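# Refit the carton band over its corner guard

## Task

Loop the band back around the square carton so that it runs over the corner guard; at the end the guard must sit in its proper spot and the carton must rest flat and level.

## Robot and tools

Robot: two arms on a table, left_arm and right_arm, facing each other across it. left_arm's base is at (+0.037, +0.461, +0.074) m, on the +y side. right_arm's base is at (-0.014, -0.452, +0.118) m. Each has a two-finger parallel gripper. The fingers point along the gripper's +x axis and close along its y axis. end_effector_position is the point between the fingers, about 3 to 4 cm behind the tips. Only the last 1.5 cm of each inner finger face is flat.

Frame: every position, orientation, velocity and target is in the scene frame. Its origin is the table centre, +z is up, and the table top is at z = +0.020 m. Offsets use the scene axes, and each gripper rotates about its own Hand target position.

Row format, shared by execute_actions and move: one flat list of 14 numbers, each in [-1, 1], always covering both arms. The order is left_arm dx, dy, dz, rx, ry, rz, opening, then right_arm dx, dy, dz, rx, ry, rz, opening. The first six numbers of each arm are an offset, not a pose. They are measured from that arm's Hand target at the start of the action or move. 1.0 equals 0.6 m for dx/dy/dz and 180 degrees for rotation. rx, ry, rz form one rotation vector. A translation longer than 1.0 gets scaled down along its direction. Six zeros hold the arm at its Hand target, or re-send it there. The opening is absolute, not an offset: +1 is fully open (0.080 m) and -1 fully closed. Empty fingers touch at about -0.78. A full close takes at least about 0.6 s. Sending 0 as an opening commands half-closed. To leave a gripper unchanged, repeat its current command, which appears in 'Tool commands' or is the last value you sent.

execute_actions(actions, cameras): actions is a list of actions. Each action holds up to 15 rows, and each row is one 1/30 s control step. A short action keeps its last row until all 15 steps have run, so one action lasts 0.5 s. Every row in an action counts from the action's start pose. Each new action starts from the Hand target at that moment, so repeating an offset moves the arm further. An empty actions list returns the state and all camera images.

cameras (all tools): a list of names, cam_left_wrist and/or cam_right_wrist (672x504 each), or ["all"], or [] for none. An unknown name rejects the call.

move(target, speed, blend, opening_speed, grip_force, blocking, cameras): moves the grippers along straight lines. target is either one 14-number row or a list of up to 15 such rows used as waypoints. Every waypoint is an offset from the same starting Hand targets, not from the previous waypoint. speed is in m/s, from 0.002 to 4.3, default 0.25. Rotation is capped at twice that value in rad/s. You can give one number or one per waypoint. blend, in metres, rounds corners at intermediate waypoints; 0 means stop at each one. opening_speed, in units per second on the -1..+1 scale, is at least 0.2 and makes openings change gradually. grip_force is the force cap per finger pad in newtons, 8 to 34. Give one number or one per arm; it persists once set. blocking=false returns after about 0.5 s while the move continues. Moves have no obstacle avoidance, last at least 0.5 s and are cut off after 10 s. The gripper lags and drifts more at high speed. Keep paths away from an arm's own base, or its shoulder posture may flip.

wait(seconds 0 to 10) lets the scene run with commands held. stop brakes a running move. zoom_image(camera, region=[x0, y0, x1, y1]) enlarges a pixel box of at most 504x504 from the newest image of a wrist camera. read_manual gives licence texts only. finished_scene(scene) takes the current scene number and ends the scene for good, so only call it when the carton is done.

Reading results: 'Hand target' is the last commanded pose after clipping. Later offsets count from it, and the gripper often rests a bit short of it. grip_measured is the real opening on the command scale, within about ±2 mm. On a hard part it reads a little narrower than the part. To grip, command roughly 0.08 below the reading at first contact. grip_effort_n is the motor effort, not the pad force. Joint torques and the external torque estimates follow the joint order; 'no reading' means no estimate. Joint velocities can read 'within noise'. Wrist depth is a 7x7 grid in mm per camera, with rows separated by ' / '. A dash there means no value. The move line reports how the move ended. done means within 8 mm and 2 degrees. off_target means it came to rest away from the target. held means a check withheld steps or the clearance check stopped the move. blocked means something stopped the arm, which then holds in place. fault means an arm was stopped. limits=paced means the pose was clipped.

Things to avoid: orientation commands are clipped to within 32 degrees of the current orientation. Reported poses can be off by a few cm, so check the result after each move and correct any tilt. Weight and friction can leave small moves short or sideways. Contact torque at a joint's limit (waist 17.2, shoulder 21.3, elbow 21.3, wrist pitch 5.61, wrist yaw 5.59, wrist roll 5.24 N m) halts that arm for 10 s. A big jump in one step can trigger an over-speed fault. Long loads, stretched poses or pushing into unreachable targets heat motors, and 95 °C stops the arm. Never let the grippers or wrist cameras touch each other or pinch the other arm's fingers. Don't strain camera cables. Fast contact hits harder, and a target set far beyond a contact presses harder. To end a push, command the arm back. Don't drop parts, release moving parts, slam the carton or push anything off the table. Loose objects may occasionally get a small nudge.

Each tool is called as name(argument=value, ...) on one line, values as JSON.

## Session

execute_actions(actions=[])

Scene clock: 0.00 s.
left_arm: end_effector_position=(+0.1869, +0.3360, +0.3095) grip_measured=+1.000 grip_effort_n=n/a end_effector_quat_wxyz=(+0.901, -0.114, +0.188, -0.375) | right_arm: end_effector_position=(-0.2709, -0.2284, +0.1384) grip_measured=+1.000 grip_effort_n=n/a end_effector_quat_wxyz=(+0.699, -0.374, +0.408, +0.453)
Joint positions: left_arm=[1.247 0.283 0.521 -0.531 0.499 -0.223 0.08] | right_arm=[1.024 1.982 1.244 -0.893 0.427 1.34 0.08]
Joint velocities: within noise
Joint torques (N m): no reading
External joint torques (N m): no reading
Heat: left arm: hottest elbow 36 °C (+0.0 °C/min); right arm: hottest wrist yaw 38 °C (+0.0 °C/min).
Wrist depth (mm): cam_left_wrist=[835 - - 1175 - 1716 2040 / 894 1103 1120 1471 1730 - 2079 / - 1169 - 1848 - 1966 1880 / 1343 1423 1787 2079 2376 795 2059 / 1351 1377 1567 497 552 101 425 / - 76 372 415 481 - - / - - 332 346 373 406 -] | cam_right_wrist=[174 179 186 194 202 193 160 / 173 177 185 192 201 209 220 / 172 176 180 191 199 209 218 / 170 175 183 190 198 207 216 / 170 173 180 189 196 203 216 / - - 180 187 194 189 85 / - 66 179 186 193 - 82]
Hand target: left_arm +0.1866, +0.3360, +0.3110; +0.901, -0.114, +0.186, -0.375 | right_arm -0.2711, -0.2281, +0.1389; +0.699, -0.373, +0.408, +0.454
Tool commands: left_gripper/opening=+1.0 right_gripper/opening=+1.0
camera_calibration:
cam_left_wrist: T_world_to_cam=[[-0.62343, -0.720933, 0.30264, 0.272791], [-0.605668, 0.200498, -0.770043, 0.315219], [0.49447, -0.663368, -0.561643, 0.377241], [0, 0, 0, 1]] pos_world=[0.17445, 0.383712, 0.372049]
cam_right_wrist: T_world_to_cam=[[0.940801, -0.305553, 0.146731, 0.177597], [-0.299281, -0.952041, -0.0636229, -0.257154], [0.159135, 0.0159426, -0.987128, 0.260297], [0, 0, 0, 1]] pos_world=[-0.285467, -0.194706, 0.214526]

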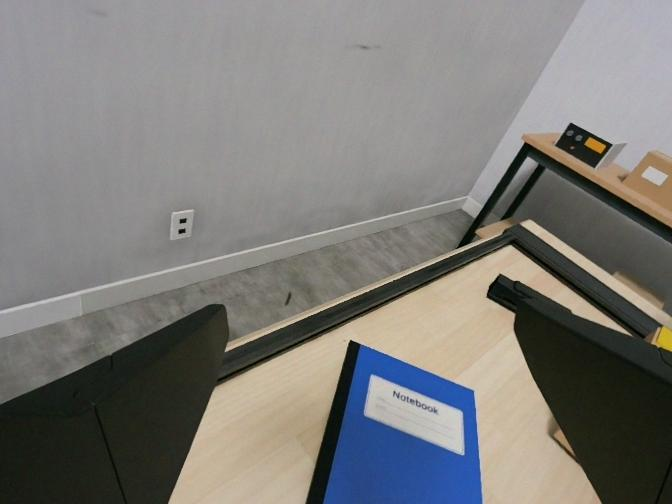

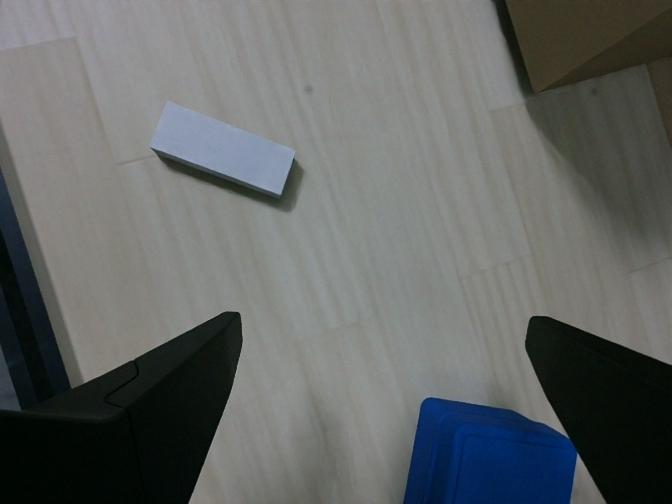

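move(target=[[-0.1,-0.08,0.159,0.08,-0.014,-0.114,1,0,-0.05,0.25,0.03,0.007,0.027,1],[-0.2455,-0.1955,0.159,0.1998,-0.036,-0.2845,1,0.436,-0.003,0.432,0.1277,0.0279,0.1092,1]], speed=0.4, blend=[0.04,0], cameras=["all"])

Scene clock: 2.87 s.
left_arm: end_effector_position=(+0.0403, +0.2196, +0.4031) grip_measured=+1.000 grip_effort_n=-0.2 end_effector_quat_wxyz=(+0.655, +0.270, +0.275, -0.650) | right_arm: end_effector_position=(-0.0095, -0.2312, +0.3932) grip_measured=+1.000 grip_effort_n=1.2 end_effector_quat_wxyz=(+0.653, -0.275, +0.273, +0.651)
Joint positions: left_arm=[0.017 1.045 1.454 -1.201 0.012 0.007 0.08] | right_arm=[-0.046 0.87 1.154 -1.081 -0.017 -0.023 0.08]
Joint torques (N m): left_arm=[-0.36 -1.42 6.37 1.31 0.07 0.25] | right_arm=[-0.31 -1.12 6.82 1.42 -0.19 -0.05]
External joint torques (N m): left_arm=[-0.36 0.42 0.77 -0.1 0.07 0.25] | right_arm=[-0.31 -0.02 0.78 0 -0.18 -0.05]
Heat: left arm: hottest elbow 37 °C (+0.0 °C/min); right arm: hottest wrist yaw 38 °C (+0.0 °C/min).
Wrist depth (mm): cam_left_wrist=[- 1848 653 657 647 613 655 / 1931 597 591 407 404 417 591 / 1614 559 554 477 483 527 531 / 1481 504 515 509 497 499 484 / 1369 93 465 469 469 110 459 / - 76 427 440 435 - - / - 87 413 411 406 406 -] | cam_right_wrist=[1803 647 641 654 645 649 1643 / 1631 592 587 590 620 628 598 / 1551 537 538 538 536 - 559 / 498 496 341 339 341 492 498 / 461 469 325 325 372 460 455 / - - 420 427 427 98 85 / - 66 401 403 401 400 82]
Hand target: left_arm +0.0393, +0.2188, +0.4064; +0.653, +0.271, +0.270, -0.654 | right_arm -0.0096, -0.2299, +0.3980; +0.653, -0.271, +0.270, +0.653
Off the commanded pose: left_arm 0.004 m, 1 deg | right_arm 0.005 m, 1 deg.
move: done
camera_calibration:
cam_left_wrist: T_world_to_cam=[[-0.998758, -0.00742818, -0.0492605, 0.0695394], [0.0138376, 0.908544, -0.41756, -0.000740584], [0.047857, -0.417723, -0.907313, 0.528442], [0, 0, 0, 1]] pos_world=[0.0441737, 0.221932, 0.482578]
cam_right_wrist: T_world_to_cam=[[0.999989, 0.0046418, -0.000580221, 0.0237307], [0.00396372, -0.906644, -0.421878, -0.0110898], [-0.00248433, 0.421871, -0.906652, 0.53089], [0, 0, 0, 1]] pos_world=[-0.0223675, -0.234132, 0.476668]

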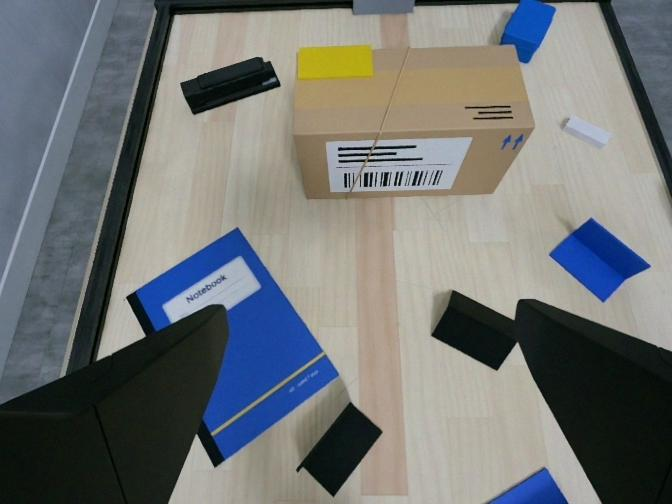

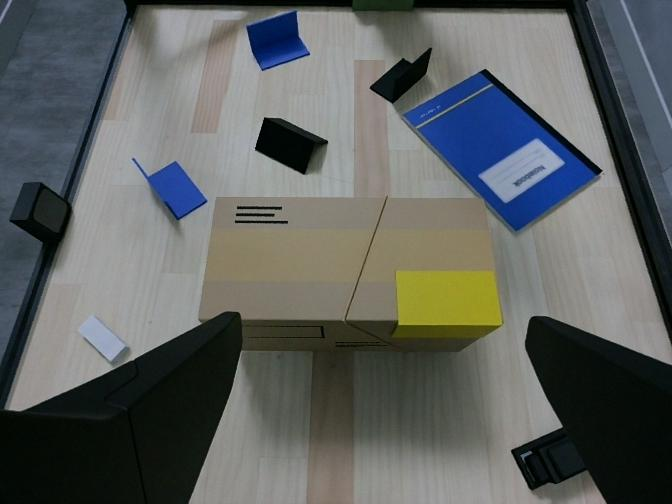

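zoom_image(camera="cam_right_wrist", region=[190, 180, 520, 370])

zoom_image(camera="cam_left_wrist", region=[280, 30, 550, 210])

Scaled by 1.527 from the camera's 672x504 image, which has a finer 960x720 frame.

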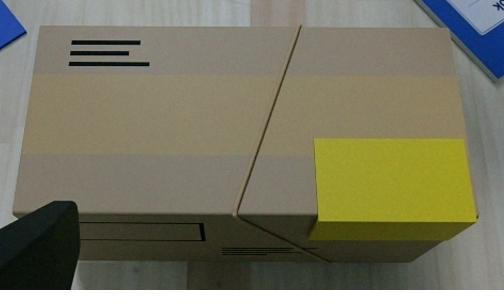

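Scaled by 1.867 from the camera's 672x504 image, which has a finer 960x720 frame.

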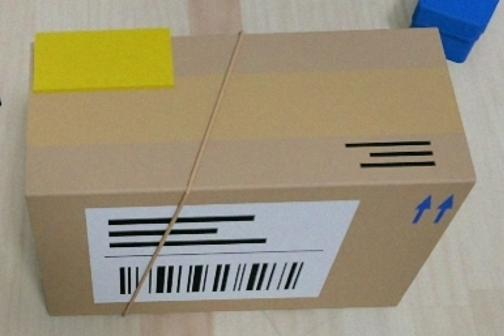

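move(target=[-0.052,-0.346,-0.286,0.0278,0,0,-0.1,-0.0115,0.0615,-0.28,-0.0278,0,0,-0.1], speed=0.3, cameras=["all"])

Scene clock: 5.57 s.
left_arm: end_effector_position=(+0.0092, +0.0148, +0.2336) grip_measured=-0.097 grip_effort_n=-14.7 end_effector_quat_wxyz=(+0.639, +0.302, +0.299, -0.641) | right_arm: end_effector_position=(-0.0162, -0.1913, +0.2358) grip_measured=-0.098 grip_effort_n=-12.8 end_effector_quat_wxyz=(+0.642, -0.294, +0.294, +0.644)
Joint positions: left_arm=[-0.083 1.718 1.331 -0.492 -0.048 -0.056 0.031] | right_arm=[-0.001 0.958 0.574 -0.475 0.008 0.01 0.031]
Joint torques (N m): left_arm=[-0.25 -6.45 7.21 1.52 -0.13 -0.17] | right_arm=[0.25 -2.07 4.67 1.62 0.14 0.12]
External joint torques (N m): left_arm=[-0.19 1.24 0.63 0.2 -0.12 -0.18] | right_arm=[0.24 0.17 -1.97 0.27 0.14 0.12]
Heat: left arm: hottest elbow 37 °C (+10.8 °C/min); right arm: hottest wrist yaw 38 °C (+0.0 °C/min).
Wrist depth (mm): cam_left_wrist=[371 323 - 175 172 171 169 / 336 168 165 164 162 161 160 / 327 162 157 154 154 152 150 / 307 298 167 172 178 181 185 / 290 289 287 280 283 278 275 / - - 66 267 - - 263 / - - 74 255 252 - -] | cam_right_wrist=[396 391 393 393 391 - - / 358 187 187 186 186 186 185 / 340 174 174 174 173 173 173 / 311 163 163 162 162 157 159 / 294 262 177 175 156 245 294 / 283 285 - 280 104 - 281 / - - - 263 262 77 -]
Hand target: left_arm +0.0082, +0.0112, +0.2348; +0.641, +0.299, +0.298, -0.641 | right_arm -0.0164, -0.1928, +0.2302; +0.641, -0.299, +0.298, +0.641
Off the commanded pose: left_arm 0.004 m, 0 deg | right_arm 0.006 m, 1 deg.
move: done
camera_calibration:
cam_left_wrist: T_world_to_cam=[[-0.998489, 0.0102995, -0.0539805, 0.0293535], [0.0279334, 0.941041, -0.337138, 0.0956238], [0.0473255, -0.338136, -0.939906, 0.297081], [0, 0, 0, 1]] pos_world=[0.0125785, 0.0101657, 0.313051]
cam_right_wrist: T_world_to_cam=[[0.999953, 0.00799995, -0.00544003, 0.0319368], [0.00546227, -0.93098, -0.36503, -0.0593474], [-0.00798478, 0.364983, -0.93098, 0.366149], [0, 0, 0, 1]] pos_world=[-0.0286875, -0.189145, 0.319388]

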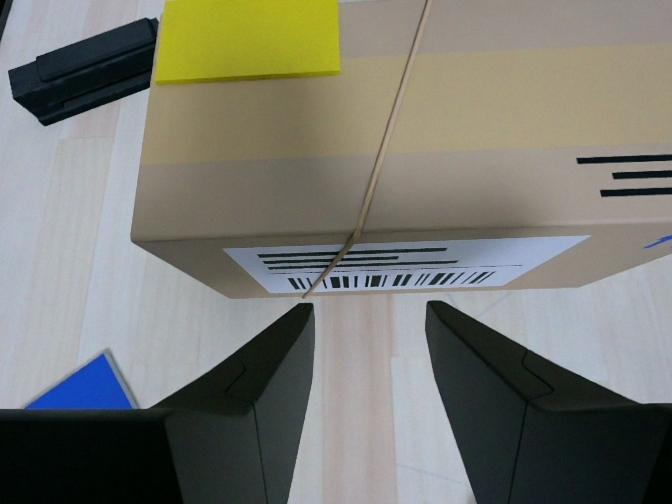

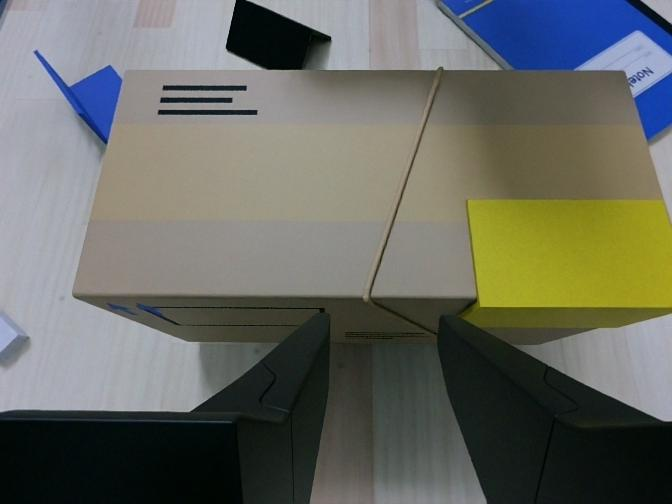

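move(target=[0.003,-0.053,-0.053,0,0,0,-0.1,0,0.029,-0.065,0,0,0,-0.1], speed=0.1, cameras=["all"])

Scene clock: 6.93 s.
left_arm: end_effector_position=(+0.0094, -0.0165, +0.2024) grip_measured=-0.097 grip_effort_n=-15.1 end_effector_quat_wxyz=(+0.640, +0.301, +0.301, -0.640) | right_arm: end_effector_position=(-0.0165, -0.1732, +0.1966) grip_measured=-0.098 grip_effort_n=-12.8 end_effector_quat_wxyz=(+0.642, -0.294, +0.294, +0.644)
Joint positions: left_arm=[-0.077 1.858 1.376 -0.398 -0.046 -0.056 0.031] | right_arm=[-0.001 1.11 0.48 -0.229 0.008 0.01 0.031]
Joint torques (N m): left_arm=[0.22 -7.14 7.12 1.57 0.04 0.12] | right_arm=[0.11 -2.6 4.41 1.61 0.11 0.07]
External joint torques (N m): left_arm=[0.2 1.42 0.64 0.24 0.06 0.12] | right_arm=[0.1 0.37 -1.96 0.24 0.11 0.07]
Heat: left arm: hottest elbow 38 °C (+17.3 °C/min); right arm: hottest wrist yaw 38 °C (+0.0 °C/min).
Wrist depth (mm): cam_left_wrist=[331 - 133 133 133 131 130 / 297 128 127 126 123 122 122 / 284 122 121 118 118 116 115 / - 115 113 112 111 110 109 / 254 159 - 171 108 186 199 / 246 - 66 236 102 - 234 / - - 74 226 225 - -] | cam_right_wrist=[349 150 150 150 149 147 145 / 139 139 139 138 138 138 138 / 130 129 129 129 128 129 128 / - 121 120 121 120 120 117 / 251 142 116 116 114 113 112 / 246 245 - 241 235 - 243 / - - - 228 228 77 -]
Hand target: left_arm +0.0101, -0.0206, +0.2030; +0.641, +0.299, +0.298, -0.641 | right_arm -0.0164, -0.1755, +0.1912; +0.641, -0.299, +0.298, +0.641
Off the commanded pose: left_arm 0.004 m, 0 deg | right_arm 0.006 m, 1 deg.
move: done
camera_calibration:
cam_left_wrist: T_world_to_cam=[[-0.998605, 0.00541732, -0.0525235, 0.0277724], [0.0228328, 0.941217, -0.337031, 0.114566], [0.0476102, -0.33776, -0.940027, 0.257102], [0, 0, 0, 1]] pos_world=[0.0128771, -0.0211435, 0.281754]
cam_right_wrist: T_world_to_cam=[[0.999953, 0.00799995, -0.00544003, 0.0317788], [0.00546227, -0.93098, -0.36503, -0.0568048], [-0.00798478, 0.364983, -0.93098, 0.323047], [0, 0, 0, 1]] pos_world=[-0.0288875, -0.171045, 0.280188]

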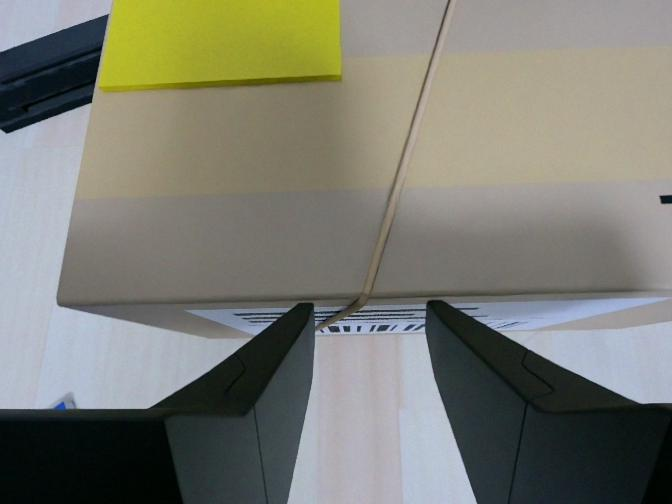

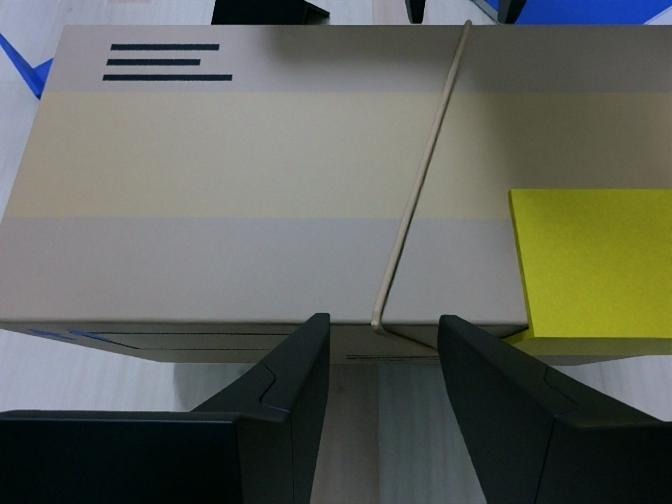

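move(target=[0.001,-0.012,-0.018,0,0,0,-0.1,-0.002,0.0067,-0.023,0,0,0,-0.1], speed=0.06, cameras=["all"])

Scene clock: 7.97 s.
left_arm: end_effector_position=(+0.0093, -0.0187, +0.1996) grip_measured=-0.097 grip_effort_n=-14.7 end_effector_quat_wxyz=(+0.640, +0.300, +0.300, -0.640) | right_arm: end_effector_position=(-0.0168, -0.1716, +0.1907) grip_measured=-0.098 grip_effort_n=-12.8 end_effector_quat_wxyz=(+0.645, -0.290, +0.289, +0.645)
Joint positions: left_arm=[-0.076 1.867 1.377 -0.388 -0.046 -0.056 0.031] | right_arm=[0.003 1.124 0.452 -0.173 0.013 0.013 0.031]
Joint torques (N m): left_arm=[0.52 -4.76 7.28 3.21 0.08 0.2] | right_arm=[0.32 1.43 3.93 3.43 0.07 0.11]
External joint torques (N m): left_arm=[0.52 4 0.76 1.88 0.1 0.2] | right_arm=[0.34 4.37 -2.3 2.07 0.06 0.11]
Heat: left arm: hottest elbow 38 °C (+15.1 °C/min); right arm: hottest wrist yaw 38 °C (+0.0 °C/min).
Wrist depth (mm): cam_left_wrist=[332 - 133 131 133 131 129 / - 127 126 125 123 122 122 / 281 121 120 117 117 115 115 / - 114 112 112 110 109 109 / 253 140 110 148 107 163 237 / 245 - 66 234 102 - 233 / - - 74 225 224 - -] | cam_right_wrist=[355 153 150 152 149 149 149 / 140 139 139 139 139 138 139 / 129 127 129 129 129 128 128 / - 120 120 119 118 119 114 / - 115 115 113 113 111 110 / 244 240 - 236 190 - 238 / - - - 226 226 77 -]
Hand target: left_arm +0.0106, -0.0278, +0.1922; +0.641, +0.299, +0.298, -0.641 | right_arm -0.0176, -0.1714, +0.1774; +0.641, -0.299, +0.298, +0.641
Off the commanded pose: left_arm 0.012 m, 0 deg | right_arm 0.013 m, 2 deg.
move: off_target (left_arm, right_arm)
camera_calibration:
cam_left_wrist: T_world_to_cam=[[-0.998643, 0.00537668, -0.0518066, 0.0274382], [0.0226227, 0.940711, -0.338453, 0.116029], [0.0469153, -0.339165, -0.939556, 0.2537], [0, 0, 0, 1]] pos_world=[0.0128737, -0.0232505, 0.279057]
cam_right_wrist: T_world_to_cam=[[0.999975, 0.00605975, -0.00355538, 0.0313875], [0.00426317, -0.925586, -0.378512, -0.0540777], [-0.0055845, 0.378488, -0.925589, 0.318244], [0, 0, 0, 1]] pos_world=[-0.0293789, -0.170695, 0.274206]

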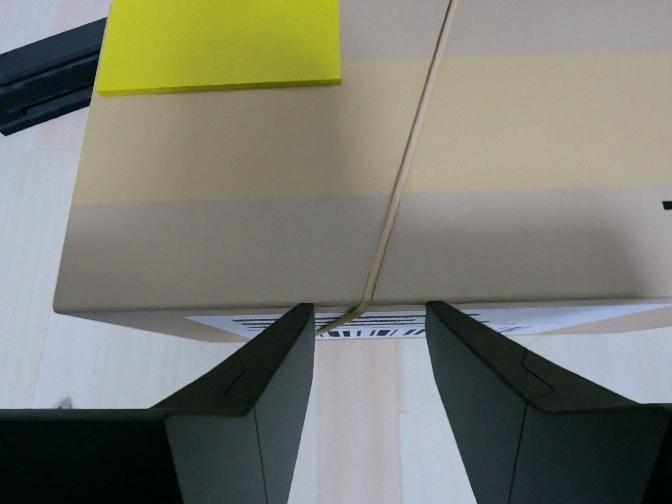

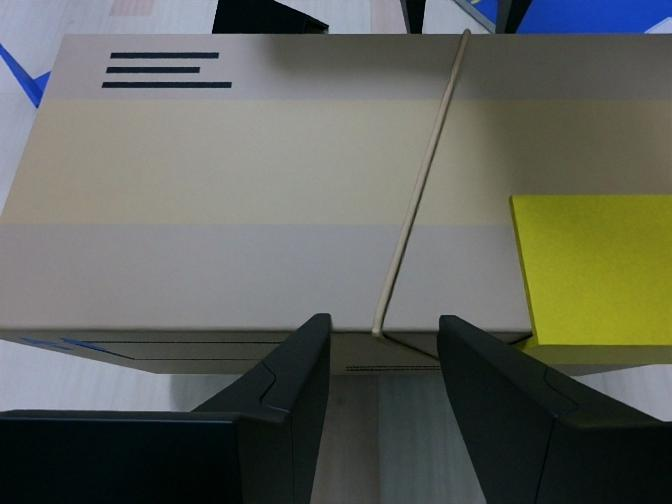

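move(target=[[0,0,0.004,0,0,0,-1,0,0,0.004,0,0,0,-1],[0,0.016,0.045,0,0,0,-1,0,-0.012,0.07,0,0,0,-1]], speed=0.06, opening_speed=1.0, cameras=["all"])

Scene clock: 10.37 s.
left_arm: end_effector_position=(+0.0113, -0.0157, +0.2005) grip_measured=-0.772 grip_effort_n=-29.1 end_effector_quat_wxyz=(+0.636, +0.312, +0.312, -0.633) | right_arm: end_effector_position=(-0.0161, -0.1827, +0.2086) grip_measured=-0.765 grip_effort_n=-70.5 end_effector_quat_wxyz=(+0.638, -0.310, +0.307, +0.634)
Joint positions: left_arm=[-0.073 1.874 1.409 -0.45 -0.046 -0.056 0] | right_arm=[0.005 1.065 0.535 -0.373 0.02 0.015 0.001]
Joint torques (N m): left_arm=[-0.09 -11.12 7.47 1.05 0.04 0.15] | right_arm=[0.19 -4.81 7.53 1.01 -0.14 0.1]
External joint torques (N m): left_arm=[-0.09 -2.49 1.06 -0.22 0.06 0.14] | right_arm=[0.17 -2.07 1.16 -0.27 -0.14 0.1]
Heat: left arm: hottest elbow 38 °C (+11.6 °C/min); right arm: hottest wrist pitch 38 °C (+17.4 °C/min).
Wrist depth (mm): cam_left_wrist=[265 124 123 124 123 123 122 / 289 121 120 120 118 116 115 / 119 116 115 113 112 110 110 / - 112 109 108 106 106 105 / 252 247 150 91 162 237 235 / 245 242 - - - 233 231 / - - - - - - -] | cam_right_wrist=[288 157 157 157 157 155 157 / 147 147 147 147 147 147 147 / 140 138 138 138 138 140 135 / 131 131 130 130 130 127 126 / 264 190 189 127 127 263 259 / 253 255 255 - 79 255 255 / - - - - - - -]
Hand target: left_arm +0.0106, -0.0183, +0.2192; +0.641, +0.299, +0.298, -0.641 | right_arm -0.0176, -0.1787, +0.2193; +0.641, -0.299, +0.299, +0.641
Off the commanded pose: left_arm 0.019 m, 2 deg | right_arm 0.012 m, 2 deg.
move: off_target (left_arm, right_arm)
camera_calibration:
cam_left_wrist: T_world_to_cam=[[-0.998523, 0.00353155, -0.0542132, 0.0299139], [0.0198837, 0.952406, -0.304185, 0.10678], [0.0505587, -0.304813, -0.951069, 0.258247], [0, 0, 0, 1]] pos_world=[0.0146899, -0.0230859, 0.279713]
cam_right_wrist: T_world_to_cam=[[0.999995, 0.00247784, 0.00192011, 0.0290322], [0.00296553, -0.946296, -0.323288, -0.0728416], [0.00101594, 0.323292, -0.946299, 0.333455], [0, 0, 0, 1]] pos_world=[-0.0291548, -0.176805, 0.291944]

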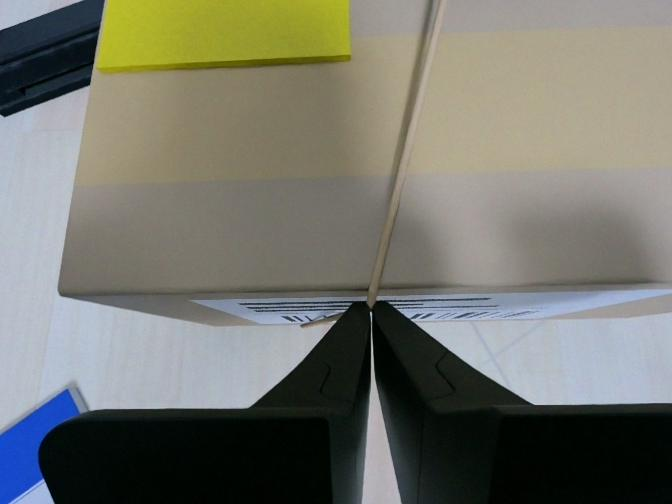

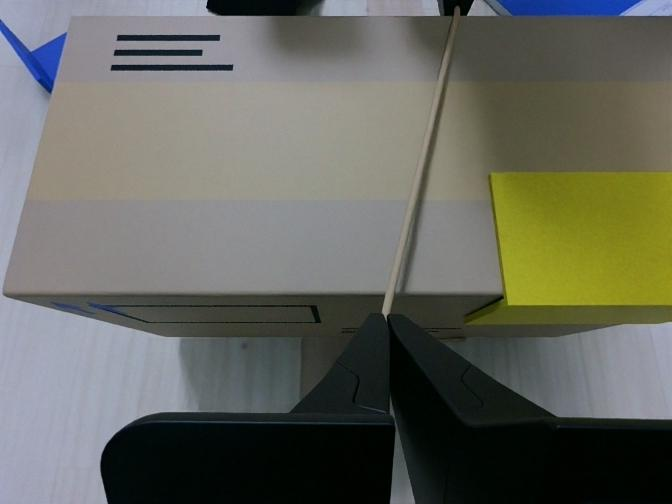

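move(target=[[0,0,0.01,0,0,0,-1,0,0,0.035,0,0,0,-1],[0.0675,0,0.01,0,0,0,-1,0.11,0,0.035,0,0,0,-1]], speed=0.1, cameras=["all"])

Scene clock: 13.00 s.
left_arm: end_effector_position=(+0.0497, -0.0161, +0.2062) grip_measured=-0.772 grip_effort_n=-28.6 end_effector_quat_wxyz=(+0.634, +0.310, +0.314, -0.634) | right_arm: end_effector_position=(+0.0469, -0.1834, +0.2316) grip_measured=-0.765 grip_effort_n=-70.5 end_effector_quat_wxyz=(+0.638, -0.305, +0.306, +0.637)
Joint positions: left_arm=[0.03 1.869 1.426 -0.473 0.024 0.023 0] | right_arm=[-0.349 1.083 0.637 -0.476 -0.206 -0.261 0.001]
Joint torques (N m): left_arm=[0.17 -11.22 7.28 1.15 0.03 0.25] | right_arm=[-0.32 -3.3 8.03 1.1 -0.37 -0.06]
External joint torques (N m): left_arm=[0.13 -2.67 0.89 -0.12 0.02 0.25] | right_arm=[-0.31 -0.4 1.57 -0.16 -0.26 -0.06]
Heat: left arm: hottest elbow 39 °C (+13.8 °C/min); right arm: hottest wrist pitch 38 °C (+13.8 °C/min).
Wrist depth (mm): cam_left_wrist=[270 270 - - 129 130 129 / 291 292 126 125 123 123 122 / 283 282 120 118 119 117 115 / 269 268 114 113 112 112 111 / 257 254 248 101 155 243 242 / 247 245 - - - 239 237 / - - - - - - -] | cam_right_wrist=[378 372 368 370 181 - 379 / 178 177 176 176 174 177 335 / 167 166 165 165 164 318 320 / 157 156 156 156 - 299 301 / 186 185 183 145 145 284 285 / 280 278 278 - 79 275 273 / - - - - - - -]
Hand target: left_arm +0.0512, -0.0182, +0.2253; +0.641, +0.299, +0.298, -0.641 | right_arm +0.0484, -0.1787, +0.2403; +0.641, -0.299, +0.299, +0.641
Off the commanded pose: left_arm 0.019 m, 2 deg | right_arm 0.010 m, 1 deg.
move: off_target (left_arm, right_arm)
camera_calibration:
cam_left_wrist: T_world_to_cam=[[-0.998869, 0.00540283, -0.0472295, 0.0671979], [0.0194657, 0.952894, -0.302679, 0.107876], [0.0433694, -0.303256, -0.951922, 0.262102], [0, 0, 0, 1]] pos_world=[0.0536548, -0.023674, 0.285326]
cam_right_wrist: T_world_to_cam=[[0.999979, 0.00305748, -0.00579794, -0.0321446], [0.000962479, -0.943449, -0.331517, -0.0637815], [-0.00648366, 0.331504, -0.943431, 0.356549], [0, 0, 0, 1]] pos_world=[0.0345171, -0.178274, 0.315049]

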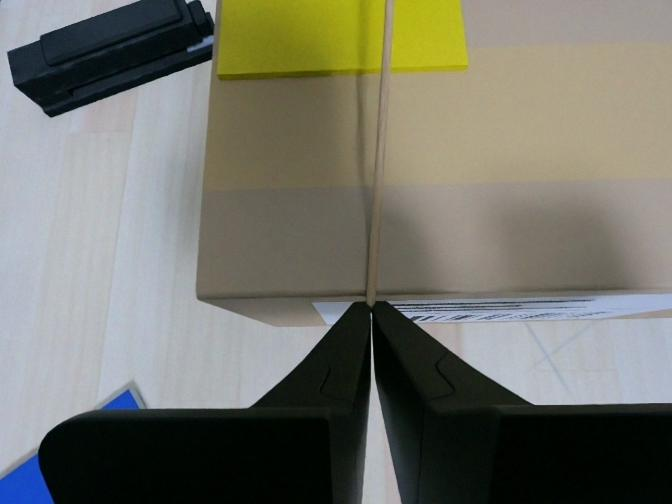

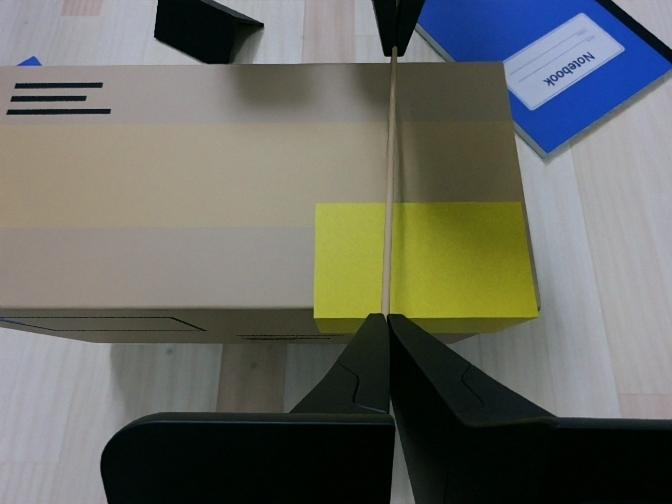

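move(target=[[-0.01,0,0,0,0,0,-1,0.007,0,0,0,0,0,-1],[-0.01,-0.001,-0.042,0,0,0,-1,0.007,0.003,-0.083,0,0,0,-1]], speed=0.07, cameras=["all"])

Scene clock: 15.67 s.
left_arm: end_effector_position=(+0.0458, -0.0191, +0.2026) grip_measured=-0.772 grip_effort_n=-28.6 end_effector_quat_wxyz=(+0.640, +0.300, +0.298, -0.642) | right_arm: end_effector_position=(+0.0530, -0.1752, +0.1979) grip_measured=-0.765 grip_effort_n=-70.5 end_effector_quat_wxyz=(+0.644, -0.297, +0.292, +0.642)
Joint positions: left_arm=[0.019 1.861 1.378 -0.391 0.018 0.023 0] | right_arm=[-0.37 1.162 0.518 -0.244 -0.224 -0.278 0.001]
Joint torques (N m): left_arm=[-0.28 -8.2 4.7 2.15 -0.09 -0.15] | right_arm=[-0.11 -1.93 4.02 2.17 -0.15 0.04]
External joint torques (N m): left_arm=[-0.25 0.53 -1.86 0.8 -0.1 -0.15] | right_arm=[-0.12 1.27 -2.21 0.86 -0.02 0.03]
Heat: left arm: hottest elbow 40 °C (+15.3 °C/min), its shoulder heating fast: 39 °C (+30.9 °C/min); right arm: hottest wrist pitch 38 °C (+11.5 °C/min). Heating fast: the left arm's shoulder motor: a push or a pull is the cause, and it goes on while you think. Ease it with your next call, before anything else.
Wrist depth (mm): cam_left_wrist=[332 334 135 - 135 134 132 / 296 300 130 127 127 126 124 / 290 289 123 120 120 119 116 / 274 271 115 114 113 112 111 / 258 255 133 101 112 223 239 / 247 245 - - - 239 235 / - - - - - - -] | cam_right_wrist=[354 155 155 152 154 329 - / 143 143 143 143 145 145 310 / 133 133 133 135 135 136 295 / - 124 124 120 123 122 274 / 150 121 121 115 92 254 259 / 247 248 247 - 79 246 243 / - - - - - - -]
Hand target: left_arm +0.0451, -0.0189, +0.2001; +0.641, +0.299, +0.298, -0.641 | right_arm +0.0525, -0.1769, +0.1904; +0.641, -0.299, +0.299, +0.641
Off the commanded pose: left_arm 0.003 m, 0 deg | right_arm 0.008 m, 1 deg.
move: done
camera_calibration:
cam_left_wrist: T_world_to_cam=[[-0.998527, 0.0100542, -0.0533082, 0.0643735], [0.0277226, 0.939243, -0.342132, 0.117078], [0.0466295, -0.343106, -0.938139, 0.254303], [0, 0, 0, 1]] pos_world=[0.049175, -0.0233593, 0.282059]
cam_right_wrist: T_world_to_cam=[[0.999971, 0.00692735, 0.0030562, -0.0396029], [0.00756503, -0.930869, -0.365275, -0.0586913], [0.000314533, 0.365288, -0.930895, 0.325182], [0, 0, 0, 1]] pos_world=[0.0399435, -0.173145, 0.281393]

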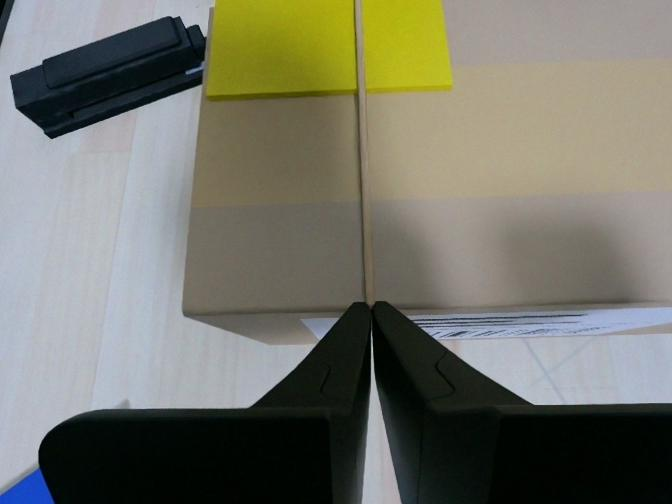

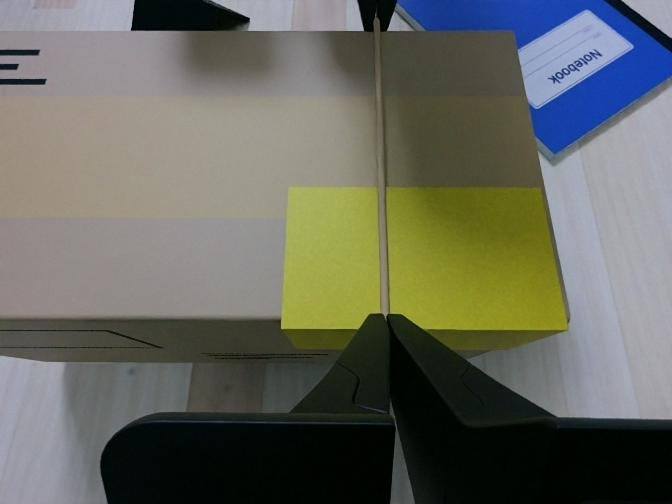

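move(target=[[0,0,0,0,0,0,-1,-0.002,0.002,-0.005,0,0,0,-1],[0,0,0,0,0,0,-0.66,-0.002,0.002,-0.005,0,0,0,-0.66],[0,0.027,0.032,0,0,0,-0.66,-0.002,-0.027,0.036,0,0,0,-0.66],[0,0.08,0.095,0,0,0,-0.5,-0.002,-0.08,0.09,0,0,0,-0.5]], speed=0.12, opening_speed=0.6, cameras=["all"])

Scene clock: 20.23 s.
left_arm: end_effector_position=(+0.0442, +0.0266, +0.2555) grip_measured=-0.504 grip_effort_n=14.2 end_effector_quat_wxyz=(+0.639, +0.301, +0.298, -0.642) | right_arm: end_effector_position=(+0.0505, -0.2271, +0.2369) grip_measured=-0.503 grip_effort_n=14.7 end_effector_quat_wxyz=(+0.638, -0.304, +0.308, +0.638)
Joint positions: left_arm=[0.018 1.659 1.35 -0.565 0.017 0.023 0.012] | right_arm=[-0.475 0.892 0.583 -0.638 -0.284 -0.363 0.012]
Joint torques (N m): left_arm=[0.18 -8.15 5.05 1.2 -0.02 -0.08] | right_arm=[-0.29 -3.15 7.35 1.04 -0.36 -0.05]
External joint torques (N m): left_arm=[0.16 -0.86 -1.55 -0.11 -0.02 -0.09] | right_arm=[-0.29 -1.36 0.75 -0.2 -0.2 -0.06]
Heat: left arm: hottest shoulder 40 °C (+20.8 °C/min); right arm: hottest wrist pitch 39 °C (+11.9 °C/min). Heating fast: the left arm's shoulder motor: a push or a pull is the cause, and it goes on while you think. Ease it with your next call, before anything else.
Wrist depth (mm): cam_left_wrist=[397 399 395 203 202 200 198 / 372 368 194 191 189 189 186 / 350 349 185 179 179 177 175 / 332 328 319 209 213 218 224 / 312 312 311 306 307 300 297 / 300 291 - 284 82 290 286 / - - - 271 67 - -] | cam_right_wrist=[202 201 199 198 198 360 378 / 188 187 186 185 185 346 350 / 176 175 174 172 171 329 329 / 221 220 219 245 244 310 308 / 301 297 299 299 295 292 291 / 287 286 - - 79 279 279 / - - - - - - -]
Hand target: left_arm +0.0451, +0.0291, +0.2571; +0.641, +0.299, +0.298, -0.641 | right_arm +0.0514, -0.2248, +0.2446; +0.641, -0.299, +0.298, +0.641
Off the commanded pose: left_arm 0.003 m, 0 deg | right_arm 0.008 m, 1 deg.
move: done; target 2's new opening was sent with right_arm's hand 0.010 m and 1 deg from that target
camera_calibration:
cam_left_wrist: T_world_to_cam=[[-0.998508, 0.0110176, -0.0534898, 0.0652754], [0.028616, 0.939768, -0.340614, 0.0918166], [0.0465153, -0.341636, -0.938681, 0.319801], [0, 0, 0, 1]] pos_world=[0.0476749, 0.0222501, 0.334957]
cam_right_wrist: T_world_to_cam=[[0.999941, 0.00357399, -0.0102799, -0.0344122], [-0.0000384406, -0.943378, -0.331721, -0.103043], [-0.0108834, 0.331701, -0.943322, 0.376204], [0, 0, 0, 1]] pos_world=[0.0385006, -0.221873, 0.320347]

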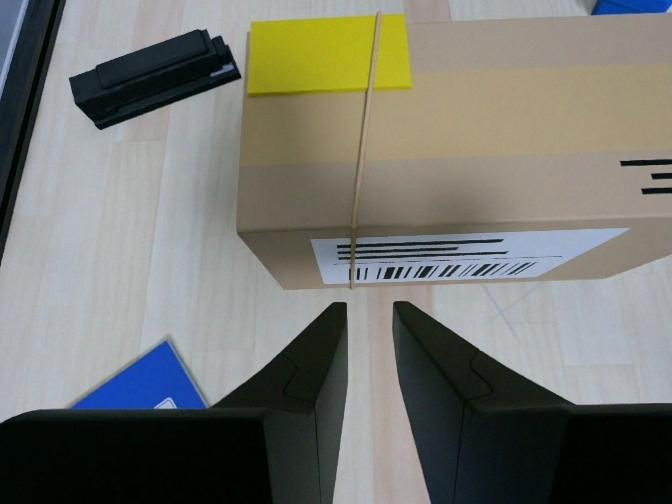

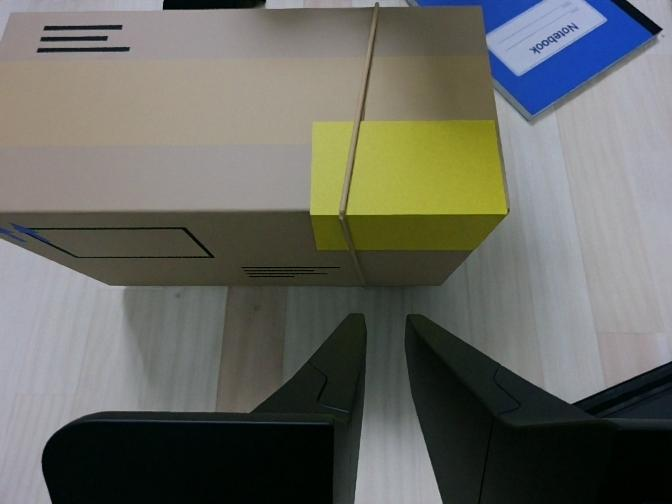

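move(target=[[0,0,0,0,0,0,-0.5,-0.021,0,0,0,0,0,-0.55],[0,0,0,0,0,0,-0.5,-0.021,0.075,-0.092,0,0,0,-0.55]], speed=0.1, cameras=["cam_right_wrist"])

Scene clock: 22.50 s.
left_arm: end_effector_position=(+0.0442, +0.0266, +0.2555) grip_measured=-0.503 grip_effort_n=14.2 end_effector_quat_wxyz=(+0.639, +0.301, +0.298, -0.642) | right_arm: end_effector_position=(+0.0396, -0.1784, +0.1945) grip_measured=-0.548 grip_effort_n=-12.8 end_effector_quat_wxyz=(+0.643, -0.296, +0.294, +0.643)
Joint positions: left_arm=[0.018 1.659 1.35 -0.565 0.017 0.023 0.012] | right_arm=[-0.31 1.133 0.488 -0.237 -0.189 -0.229 0.01]
Joint torques (N m): left_arm=[0.19 -8.14 5.09 1.2 -0.03 -0.08] | right_arm=[0.29 -2.52 4.43 1.79 0.03 0.11]
External joint torques (N m): left_arm=[0.14 -0.85 -1.54 -0.13 -0.03 -0.08] | right_arm=[0.29 0.5 -1.86 0.46 0.14 0.11]
Heat: left arm: hottest shoulder 41 °C (+21.3 °C/min); right arm: hottest wrist pitch 39 °C (+10.7 °C/min).
Wrist depth (mm): cam_left_wrist=[395 398 398 204 202 200 197 / 369 363 194 191 189 189 186 / 351 348 184 180 178 176 175 / 331 328 318 208 213 218 224 / 313 310 312 305 305 299 298 / 301 289 - 284 82 290 286 / - - - 272 68 - -] | cam_right_wrist=[152 149 148 148 147 145 - / 138 138 137 137 136 136 304 / 128 126 127 127 128 128 284 / - 119 119 117 114 117 267 / 178 144 142 111 111 217 250 / 242 244 - - 84 242 240 / - - - - - - -]
Hand target: left_arm +0.0451, +0.0292, +0.2571; +0.641, +0.299, +0.298, -0.641 | right_arm +0.0387, -0.1799, +0.1893; +0.641, -0.299, +0.298, +0.641
Off the commanded pose: left_arm 0.003 m, 0 deg | right_arm 0.005 m, 1 deg.
move: done
camera_calibration:
cam_right_wrist: T_world_to_cam=[[0.999968, 0.0077442, -0.00179506, -0.0249616], [0.00656334, -0.931682, -0.363215, -0.0633245], [-0.00448523, 0.363192, -0.931704, 0.323099], [0, 0, 0, 1]] pos_world=[0.0268256, -0.176152, 0.277987]
Images, in order (width x height): cam_right_wrist 672x504.

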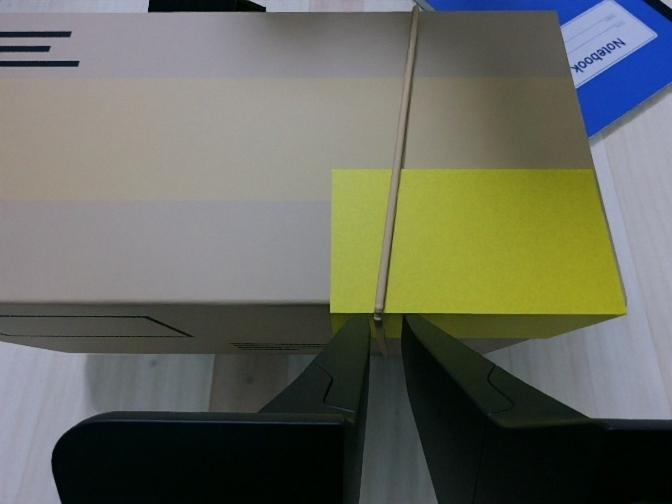

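move(target=[[0,0,0,0,0,0,-0.5,-0.002,0.009,-0.026,0,0,0,-0.55],[0,0,0,0,0,0,-0.5,-0.002,0.009,-0.022,0,0,0,-1],[0,0,0,0,0,0,-0.5,-0.002,0.003,0.08,0,0,0,-1]], speed=0.07, opening_speed=1, cameras=["all"])

Scene clock: 25.77 s.
left_arm: end_effector_position=(+0.0442, +0.0266, +0.2555) grip_measured=-0.503 grip_effort_n=14.2 end_effector_quat_wxyz=(+0.639, +0.301, +0.298, -0.642) | right_arm: end_effector_position=(+0.0361, -0.1844, +0.2214) grip_measured=-0.766 grip_effort_n=-70.0 end_effector_quat_wxyz=(+0.633, -0.310, +0.318, +0.634)
Joint positions: left_arm=[0.018 1.659 1.35 -0.565 0.017 0.023 0.012] | right_arm=[-0.296 1.091 0.613 -0.463 -0.174 -0.217 0.001]
Joint torques (N m): left_arm=[0.18 -8.15 5.07 1.21 -0.01 -0.07] | right_arm=[-0.1 -5.55 8.41 1.34 -0.24 -0.02]
External joint torques (N m): left_arm=[0.12 -0.89 -1.52 -0.11 -0.01 -0.07] | right_arm=[-0.08 -2.59 1.91 0.08 -0.14 -0.02]
Heat: left arm: hottest shoulder 42 °C (+21.0 °C/min); right arm: hottest wrist pitch 40 °C (+11.6 °C/min).
Wrist depth (mm): cam_left_wrist=[397 402 395 198 202 200 198 / 372 361 194 192 190 188 186 / 352 349 184 180 179 176 175 / 331 328 319 208 213 217 224 / 313 313 312 305 305 300 297 / 300 - - 284 82 289 286 / - - - 273 68 - -] | cam_right_wrist=[356 172 171 170 168 321 - / 163 164 161 159 158 157 316 / 154 153 151 152 152 145 302 / 146 144 143 142 139 139 287 / 277 222 222 140 107 272 273 / 270 269 268 - 79 264 264 / - - - - - - -]
Hand target: left_arm +0.0451, +0.0292, +0.2571; +0.641, +0.299, +0.298, -0.641 | right_arm +0.0375, -0.1780, +0.2374; +0.641, -0.299, +0.299, +0.641
Off the commanded pose: left_arm 0.003 m, 0 deg | right_arm 0.017 m, 3 deg.
move: off_target (right_arm)
camera_calibration:
cam_left_wrist: T_world_to_cam=[[-0.998508, 0.0110176, -0.0534898, 0.0652754], [0.028616, 0.939768, -0.340614, 0.0918166], [0.0465153, -0.341636, -0.938681, 0.319801], [0, 0, 0, 1]] pos_world=[0.0476749, 0.0222501, 0.334957]
cam_right_wrist: T_world_to_cam=[[0.999882, 0.00303074, -0.0150799, -0.0193478], [-0.00173909, -0.951834, -0.30661, -0.0750359], [-0.0152828, 0.3066, -0.951716, 0.344763], [0, 0, 0, 1]] pos_world=[0.024484, -0.177067, 0.304818]

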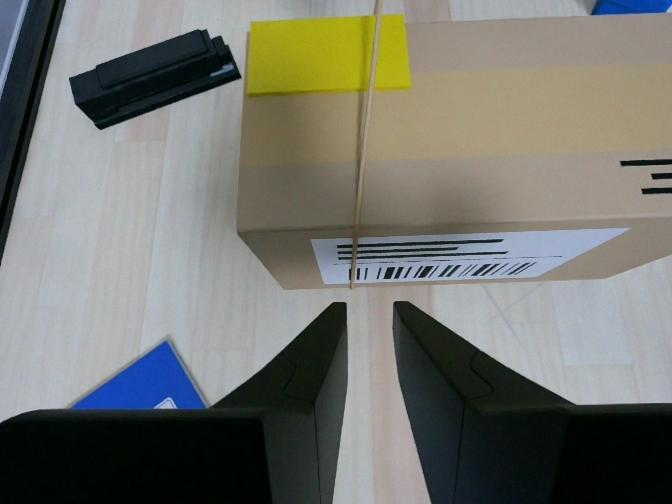

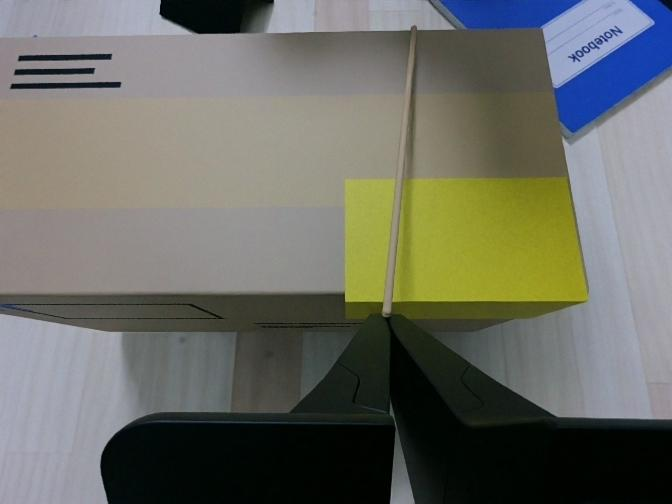

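move(target=[[0,0,0,0,0,0,-0.5,0.0383,0,0.005,0,0,0,-1],[0,0,0,0,0,0,-0.5,0.0383,0.004,-0.094,0,0,0,-1],[0,0,0,0,0,0,-0.5,0.0383,0.004,-0.09,0,0,0,-0.66]], speed=0.08, opening_speed=0.5, cameras=["cam_right_wrist"])

Scene clock: 28.63 s.
left_arm: end_effector_position=(+0.0442, +0.0266, +0.2555) grip_measured=-0.503 grip_effort_n=14.2 end_effector_quat_wxyz=(+0.639, +0.301, +0.298, -0.642) | right_arm: end_effector_position=(+0.0636, -0.1726, +0.1953) grip_measured=-0.664 grip_effort_n=17.0 end_effector_quat_wxyz=(+0.650, -0.292, +0.283, +0.642)
Joint positions: left_arm=[0.018 1.659 1.35 -0.565 0.017 0.023 0.012] | right_arm=[-0.414 1.188 0.51 -0.194 -0.249 -0.309 0.005]
Joint torques (N m): left_arm=[0.15 -8.14 5.08 1.21 -0.03 -0.08] | right_arm=[0.48 -0.88 4.07 1.39 -0.09 0.06]
External joint torques (N m): left_arm=[0.14 -0.84 -1.51 -0.11 -0.03 -0.08] | right_arm=[0.49 2.48 -2.16 0.06 0.05 0.06]
Heat: left arm: hottest shoulder 42 °C (+18.9 °C/min); right arm: hottest wrist pitch 40 °C (+10.5 °C/min).
Wrist depth (mm): cam_left_wrist=[403 400 399 201 202 200 198 / 367 363 195 191 190 188 186 / 351 348 185 180 178 177 175 / 330 327 320 191 201 216 236 / 313 313 312 288 306 300 297 / 299 290 - 284 82 289 285 / - - - 273 68 - -] | cam_right_wrist=[352 154 353 157 154 338 352 / 143 143 144 143 146 312 316 / 132 132 132 132 135 295 299 / - 123 121 120 120 273 277 / - 118 117 113 113 255 259 / 238 242 241 - 77 246 243 / - - - - - - -]
Hand target: left_arm +0.0451, +0.0292, +0.2571; +0.641, +0.299, +0.298, -0.641 | right_arm +0.0606, -0.1757, +0.1834; +0.641, -0.299, +0.298, +0.641
Off the commanded pose: left_arm 0.003 m, 0 deg | right_arm 0.013 m, 2 deg.
move: off_target (right_arm); target 3's new opening was sent with right_arm's hand 0.013 m and 2 deg from that target
camera_calibration:
cam_right_wrist: T_world_to_cam=[[0.999938, 0.00188262, 0.0109866, -0.0525117], [0.00596794, -0.922887, -0.385025, -0.0518779], [0.00941456, 0.385067, -0.922841, 0.323046], [0, 0, 0, 1]] pos_world=[0.0497767, -0.172173, 0.278722]
Images, in order (width x height): cam_right_wrist 672x504.

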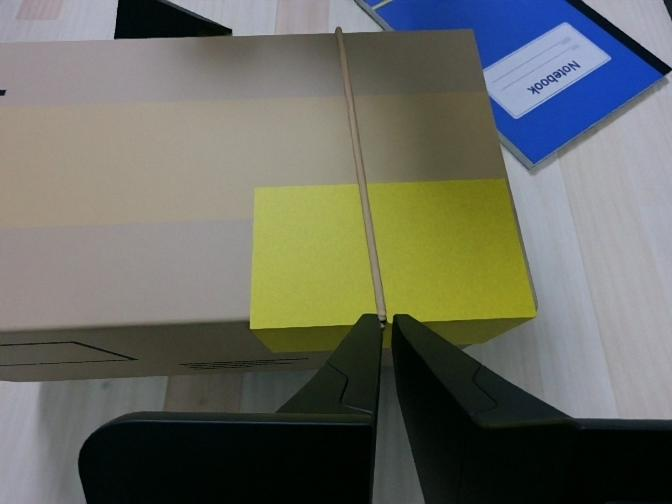

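move(target=[[0,0,0,0,0,0,-0.5,0.0,-0.027,0.042,0,0,0,-0.66],[0,0,0,0,0,0,-0.5,0,-0.08,0.1,0,0,0,-0.5]], speed=0.12, cameras=["all"])

Scene clock: 31.10 s.
left_arm: end_effector_position=(+0.0442, +0.0266, +0.2555) grip_measured=-0.503 grip_effort_n=14.2 end_effector_quat_wxyz=(+0.639, +0.301, +0.298, -0.642) | right_arm: end_effector_position=(+0.0594, -0.2259, +0.2357) grip_measured=-0.503 grip_effort_n=14.7 end_effector_quat_wxyz=(+0.637, -0.303, +0.308, +0.638)
Joint positions: left_arm=[0.018 1.659 1.35 -0.565 0.017 0.023 0.012] | right_arm=[-0.526 0.923 0.591 -0.629 -0.315 -0.406 0.012]
Joint torques (N m): left_arm=[0.16 -8.17 5.07 1.21 -0.02 -0.08] | right_arm=[-0.3 -3.31 7.31 1.02 -0.38 -0.06]
External joint torques (N m): left_arm=[0.13 -0.87 -1.56 -0.12 -0.03 -0.08] | right_arm=[-0.31 -1.36 0.74 -0.21 -0.19 -0.06]
Heat: left arm: hottest shoulder 43 °C (+19.3 °C/min); right arm: hottest wrist pitch 40 °C (+9.6 °C/min).
Wrist depth (mm): cam_left_wrist=[405 401 395 395 202 200 198 / 370 365 193 190 190 188 186 / 352 348 185 180 178 177 175 / 333 328 318 194 202 216 235 / 312 311 312 290 306 299 298 / 299 292 - 284 82 289 285 / - - - 273 68 - -] | cam_right_wrist=[200 199 198 196 195 367 371 / 186 186 184 184 185 344 349 / 175 173 172 172 168 329 326 / 211 214 219 248 303 309 307 / 300 297 298 298 294 292 291 / 286 284 - - 80 280 256 / - - - 261 - - -]
Hand target: left_arm +0.0451, +0.0292, +0.2571; +0.641, +0.299, +0.298, -0.641 | right_arm +0.0605, -0.2236, +0.2434; +0.641, -0.299, +0.298, +0.641
Off the commanded pose: left_arm 0.003 m, 0 deg | right_arm 0.008 m, 1 deg.
move: done
camera_calibration:
cam_left_wrist: T_world_to_cam=[[-0.998508, 0.0110176, -0.0534898, 0.0652754], [0.028616, 0.939768, -0.340614, 0.0918166], [0.0465153, -0.341636, -0.938681, 0.319801], [0, 0, 0, 1]] pos_world=[0.0476749, 0.0222501, 0.334957]
cam_right_wrist: T_world_to_cam=[[0.999928, 0.0041307, -0.01125, -0.0429908], [0.000161136, -0.943272, -0.332021, -0.102292], [-0.0119833, 0.331995, -0.943205, 0.374885], [0, 0, 0, 1]] pos_world=[0.0474966, -0.220771, 0.319146]

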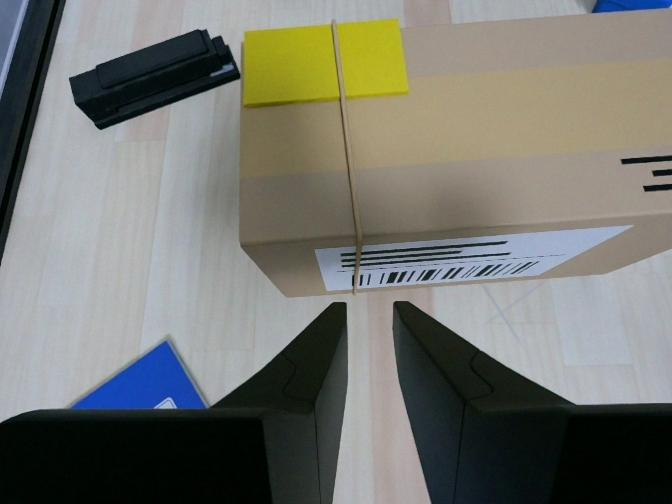

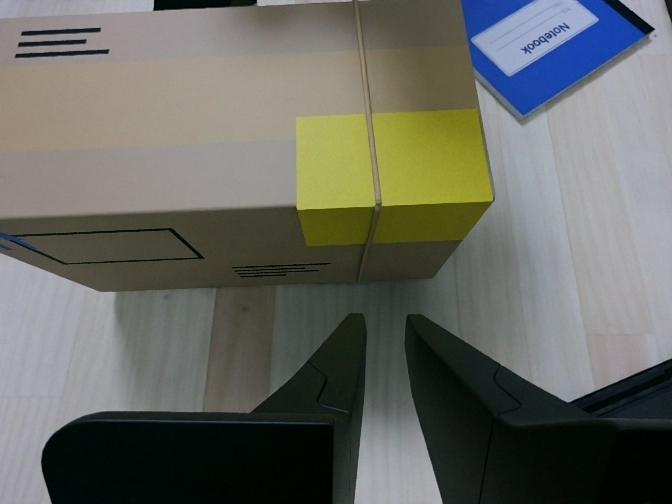

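finished_scene(scene=2)

The scene is finished: the task was done.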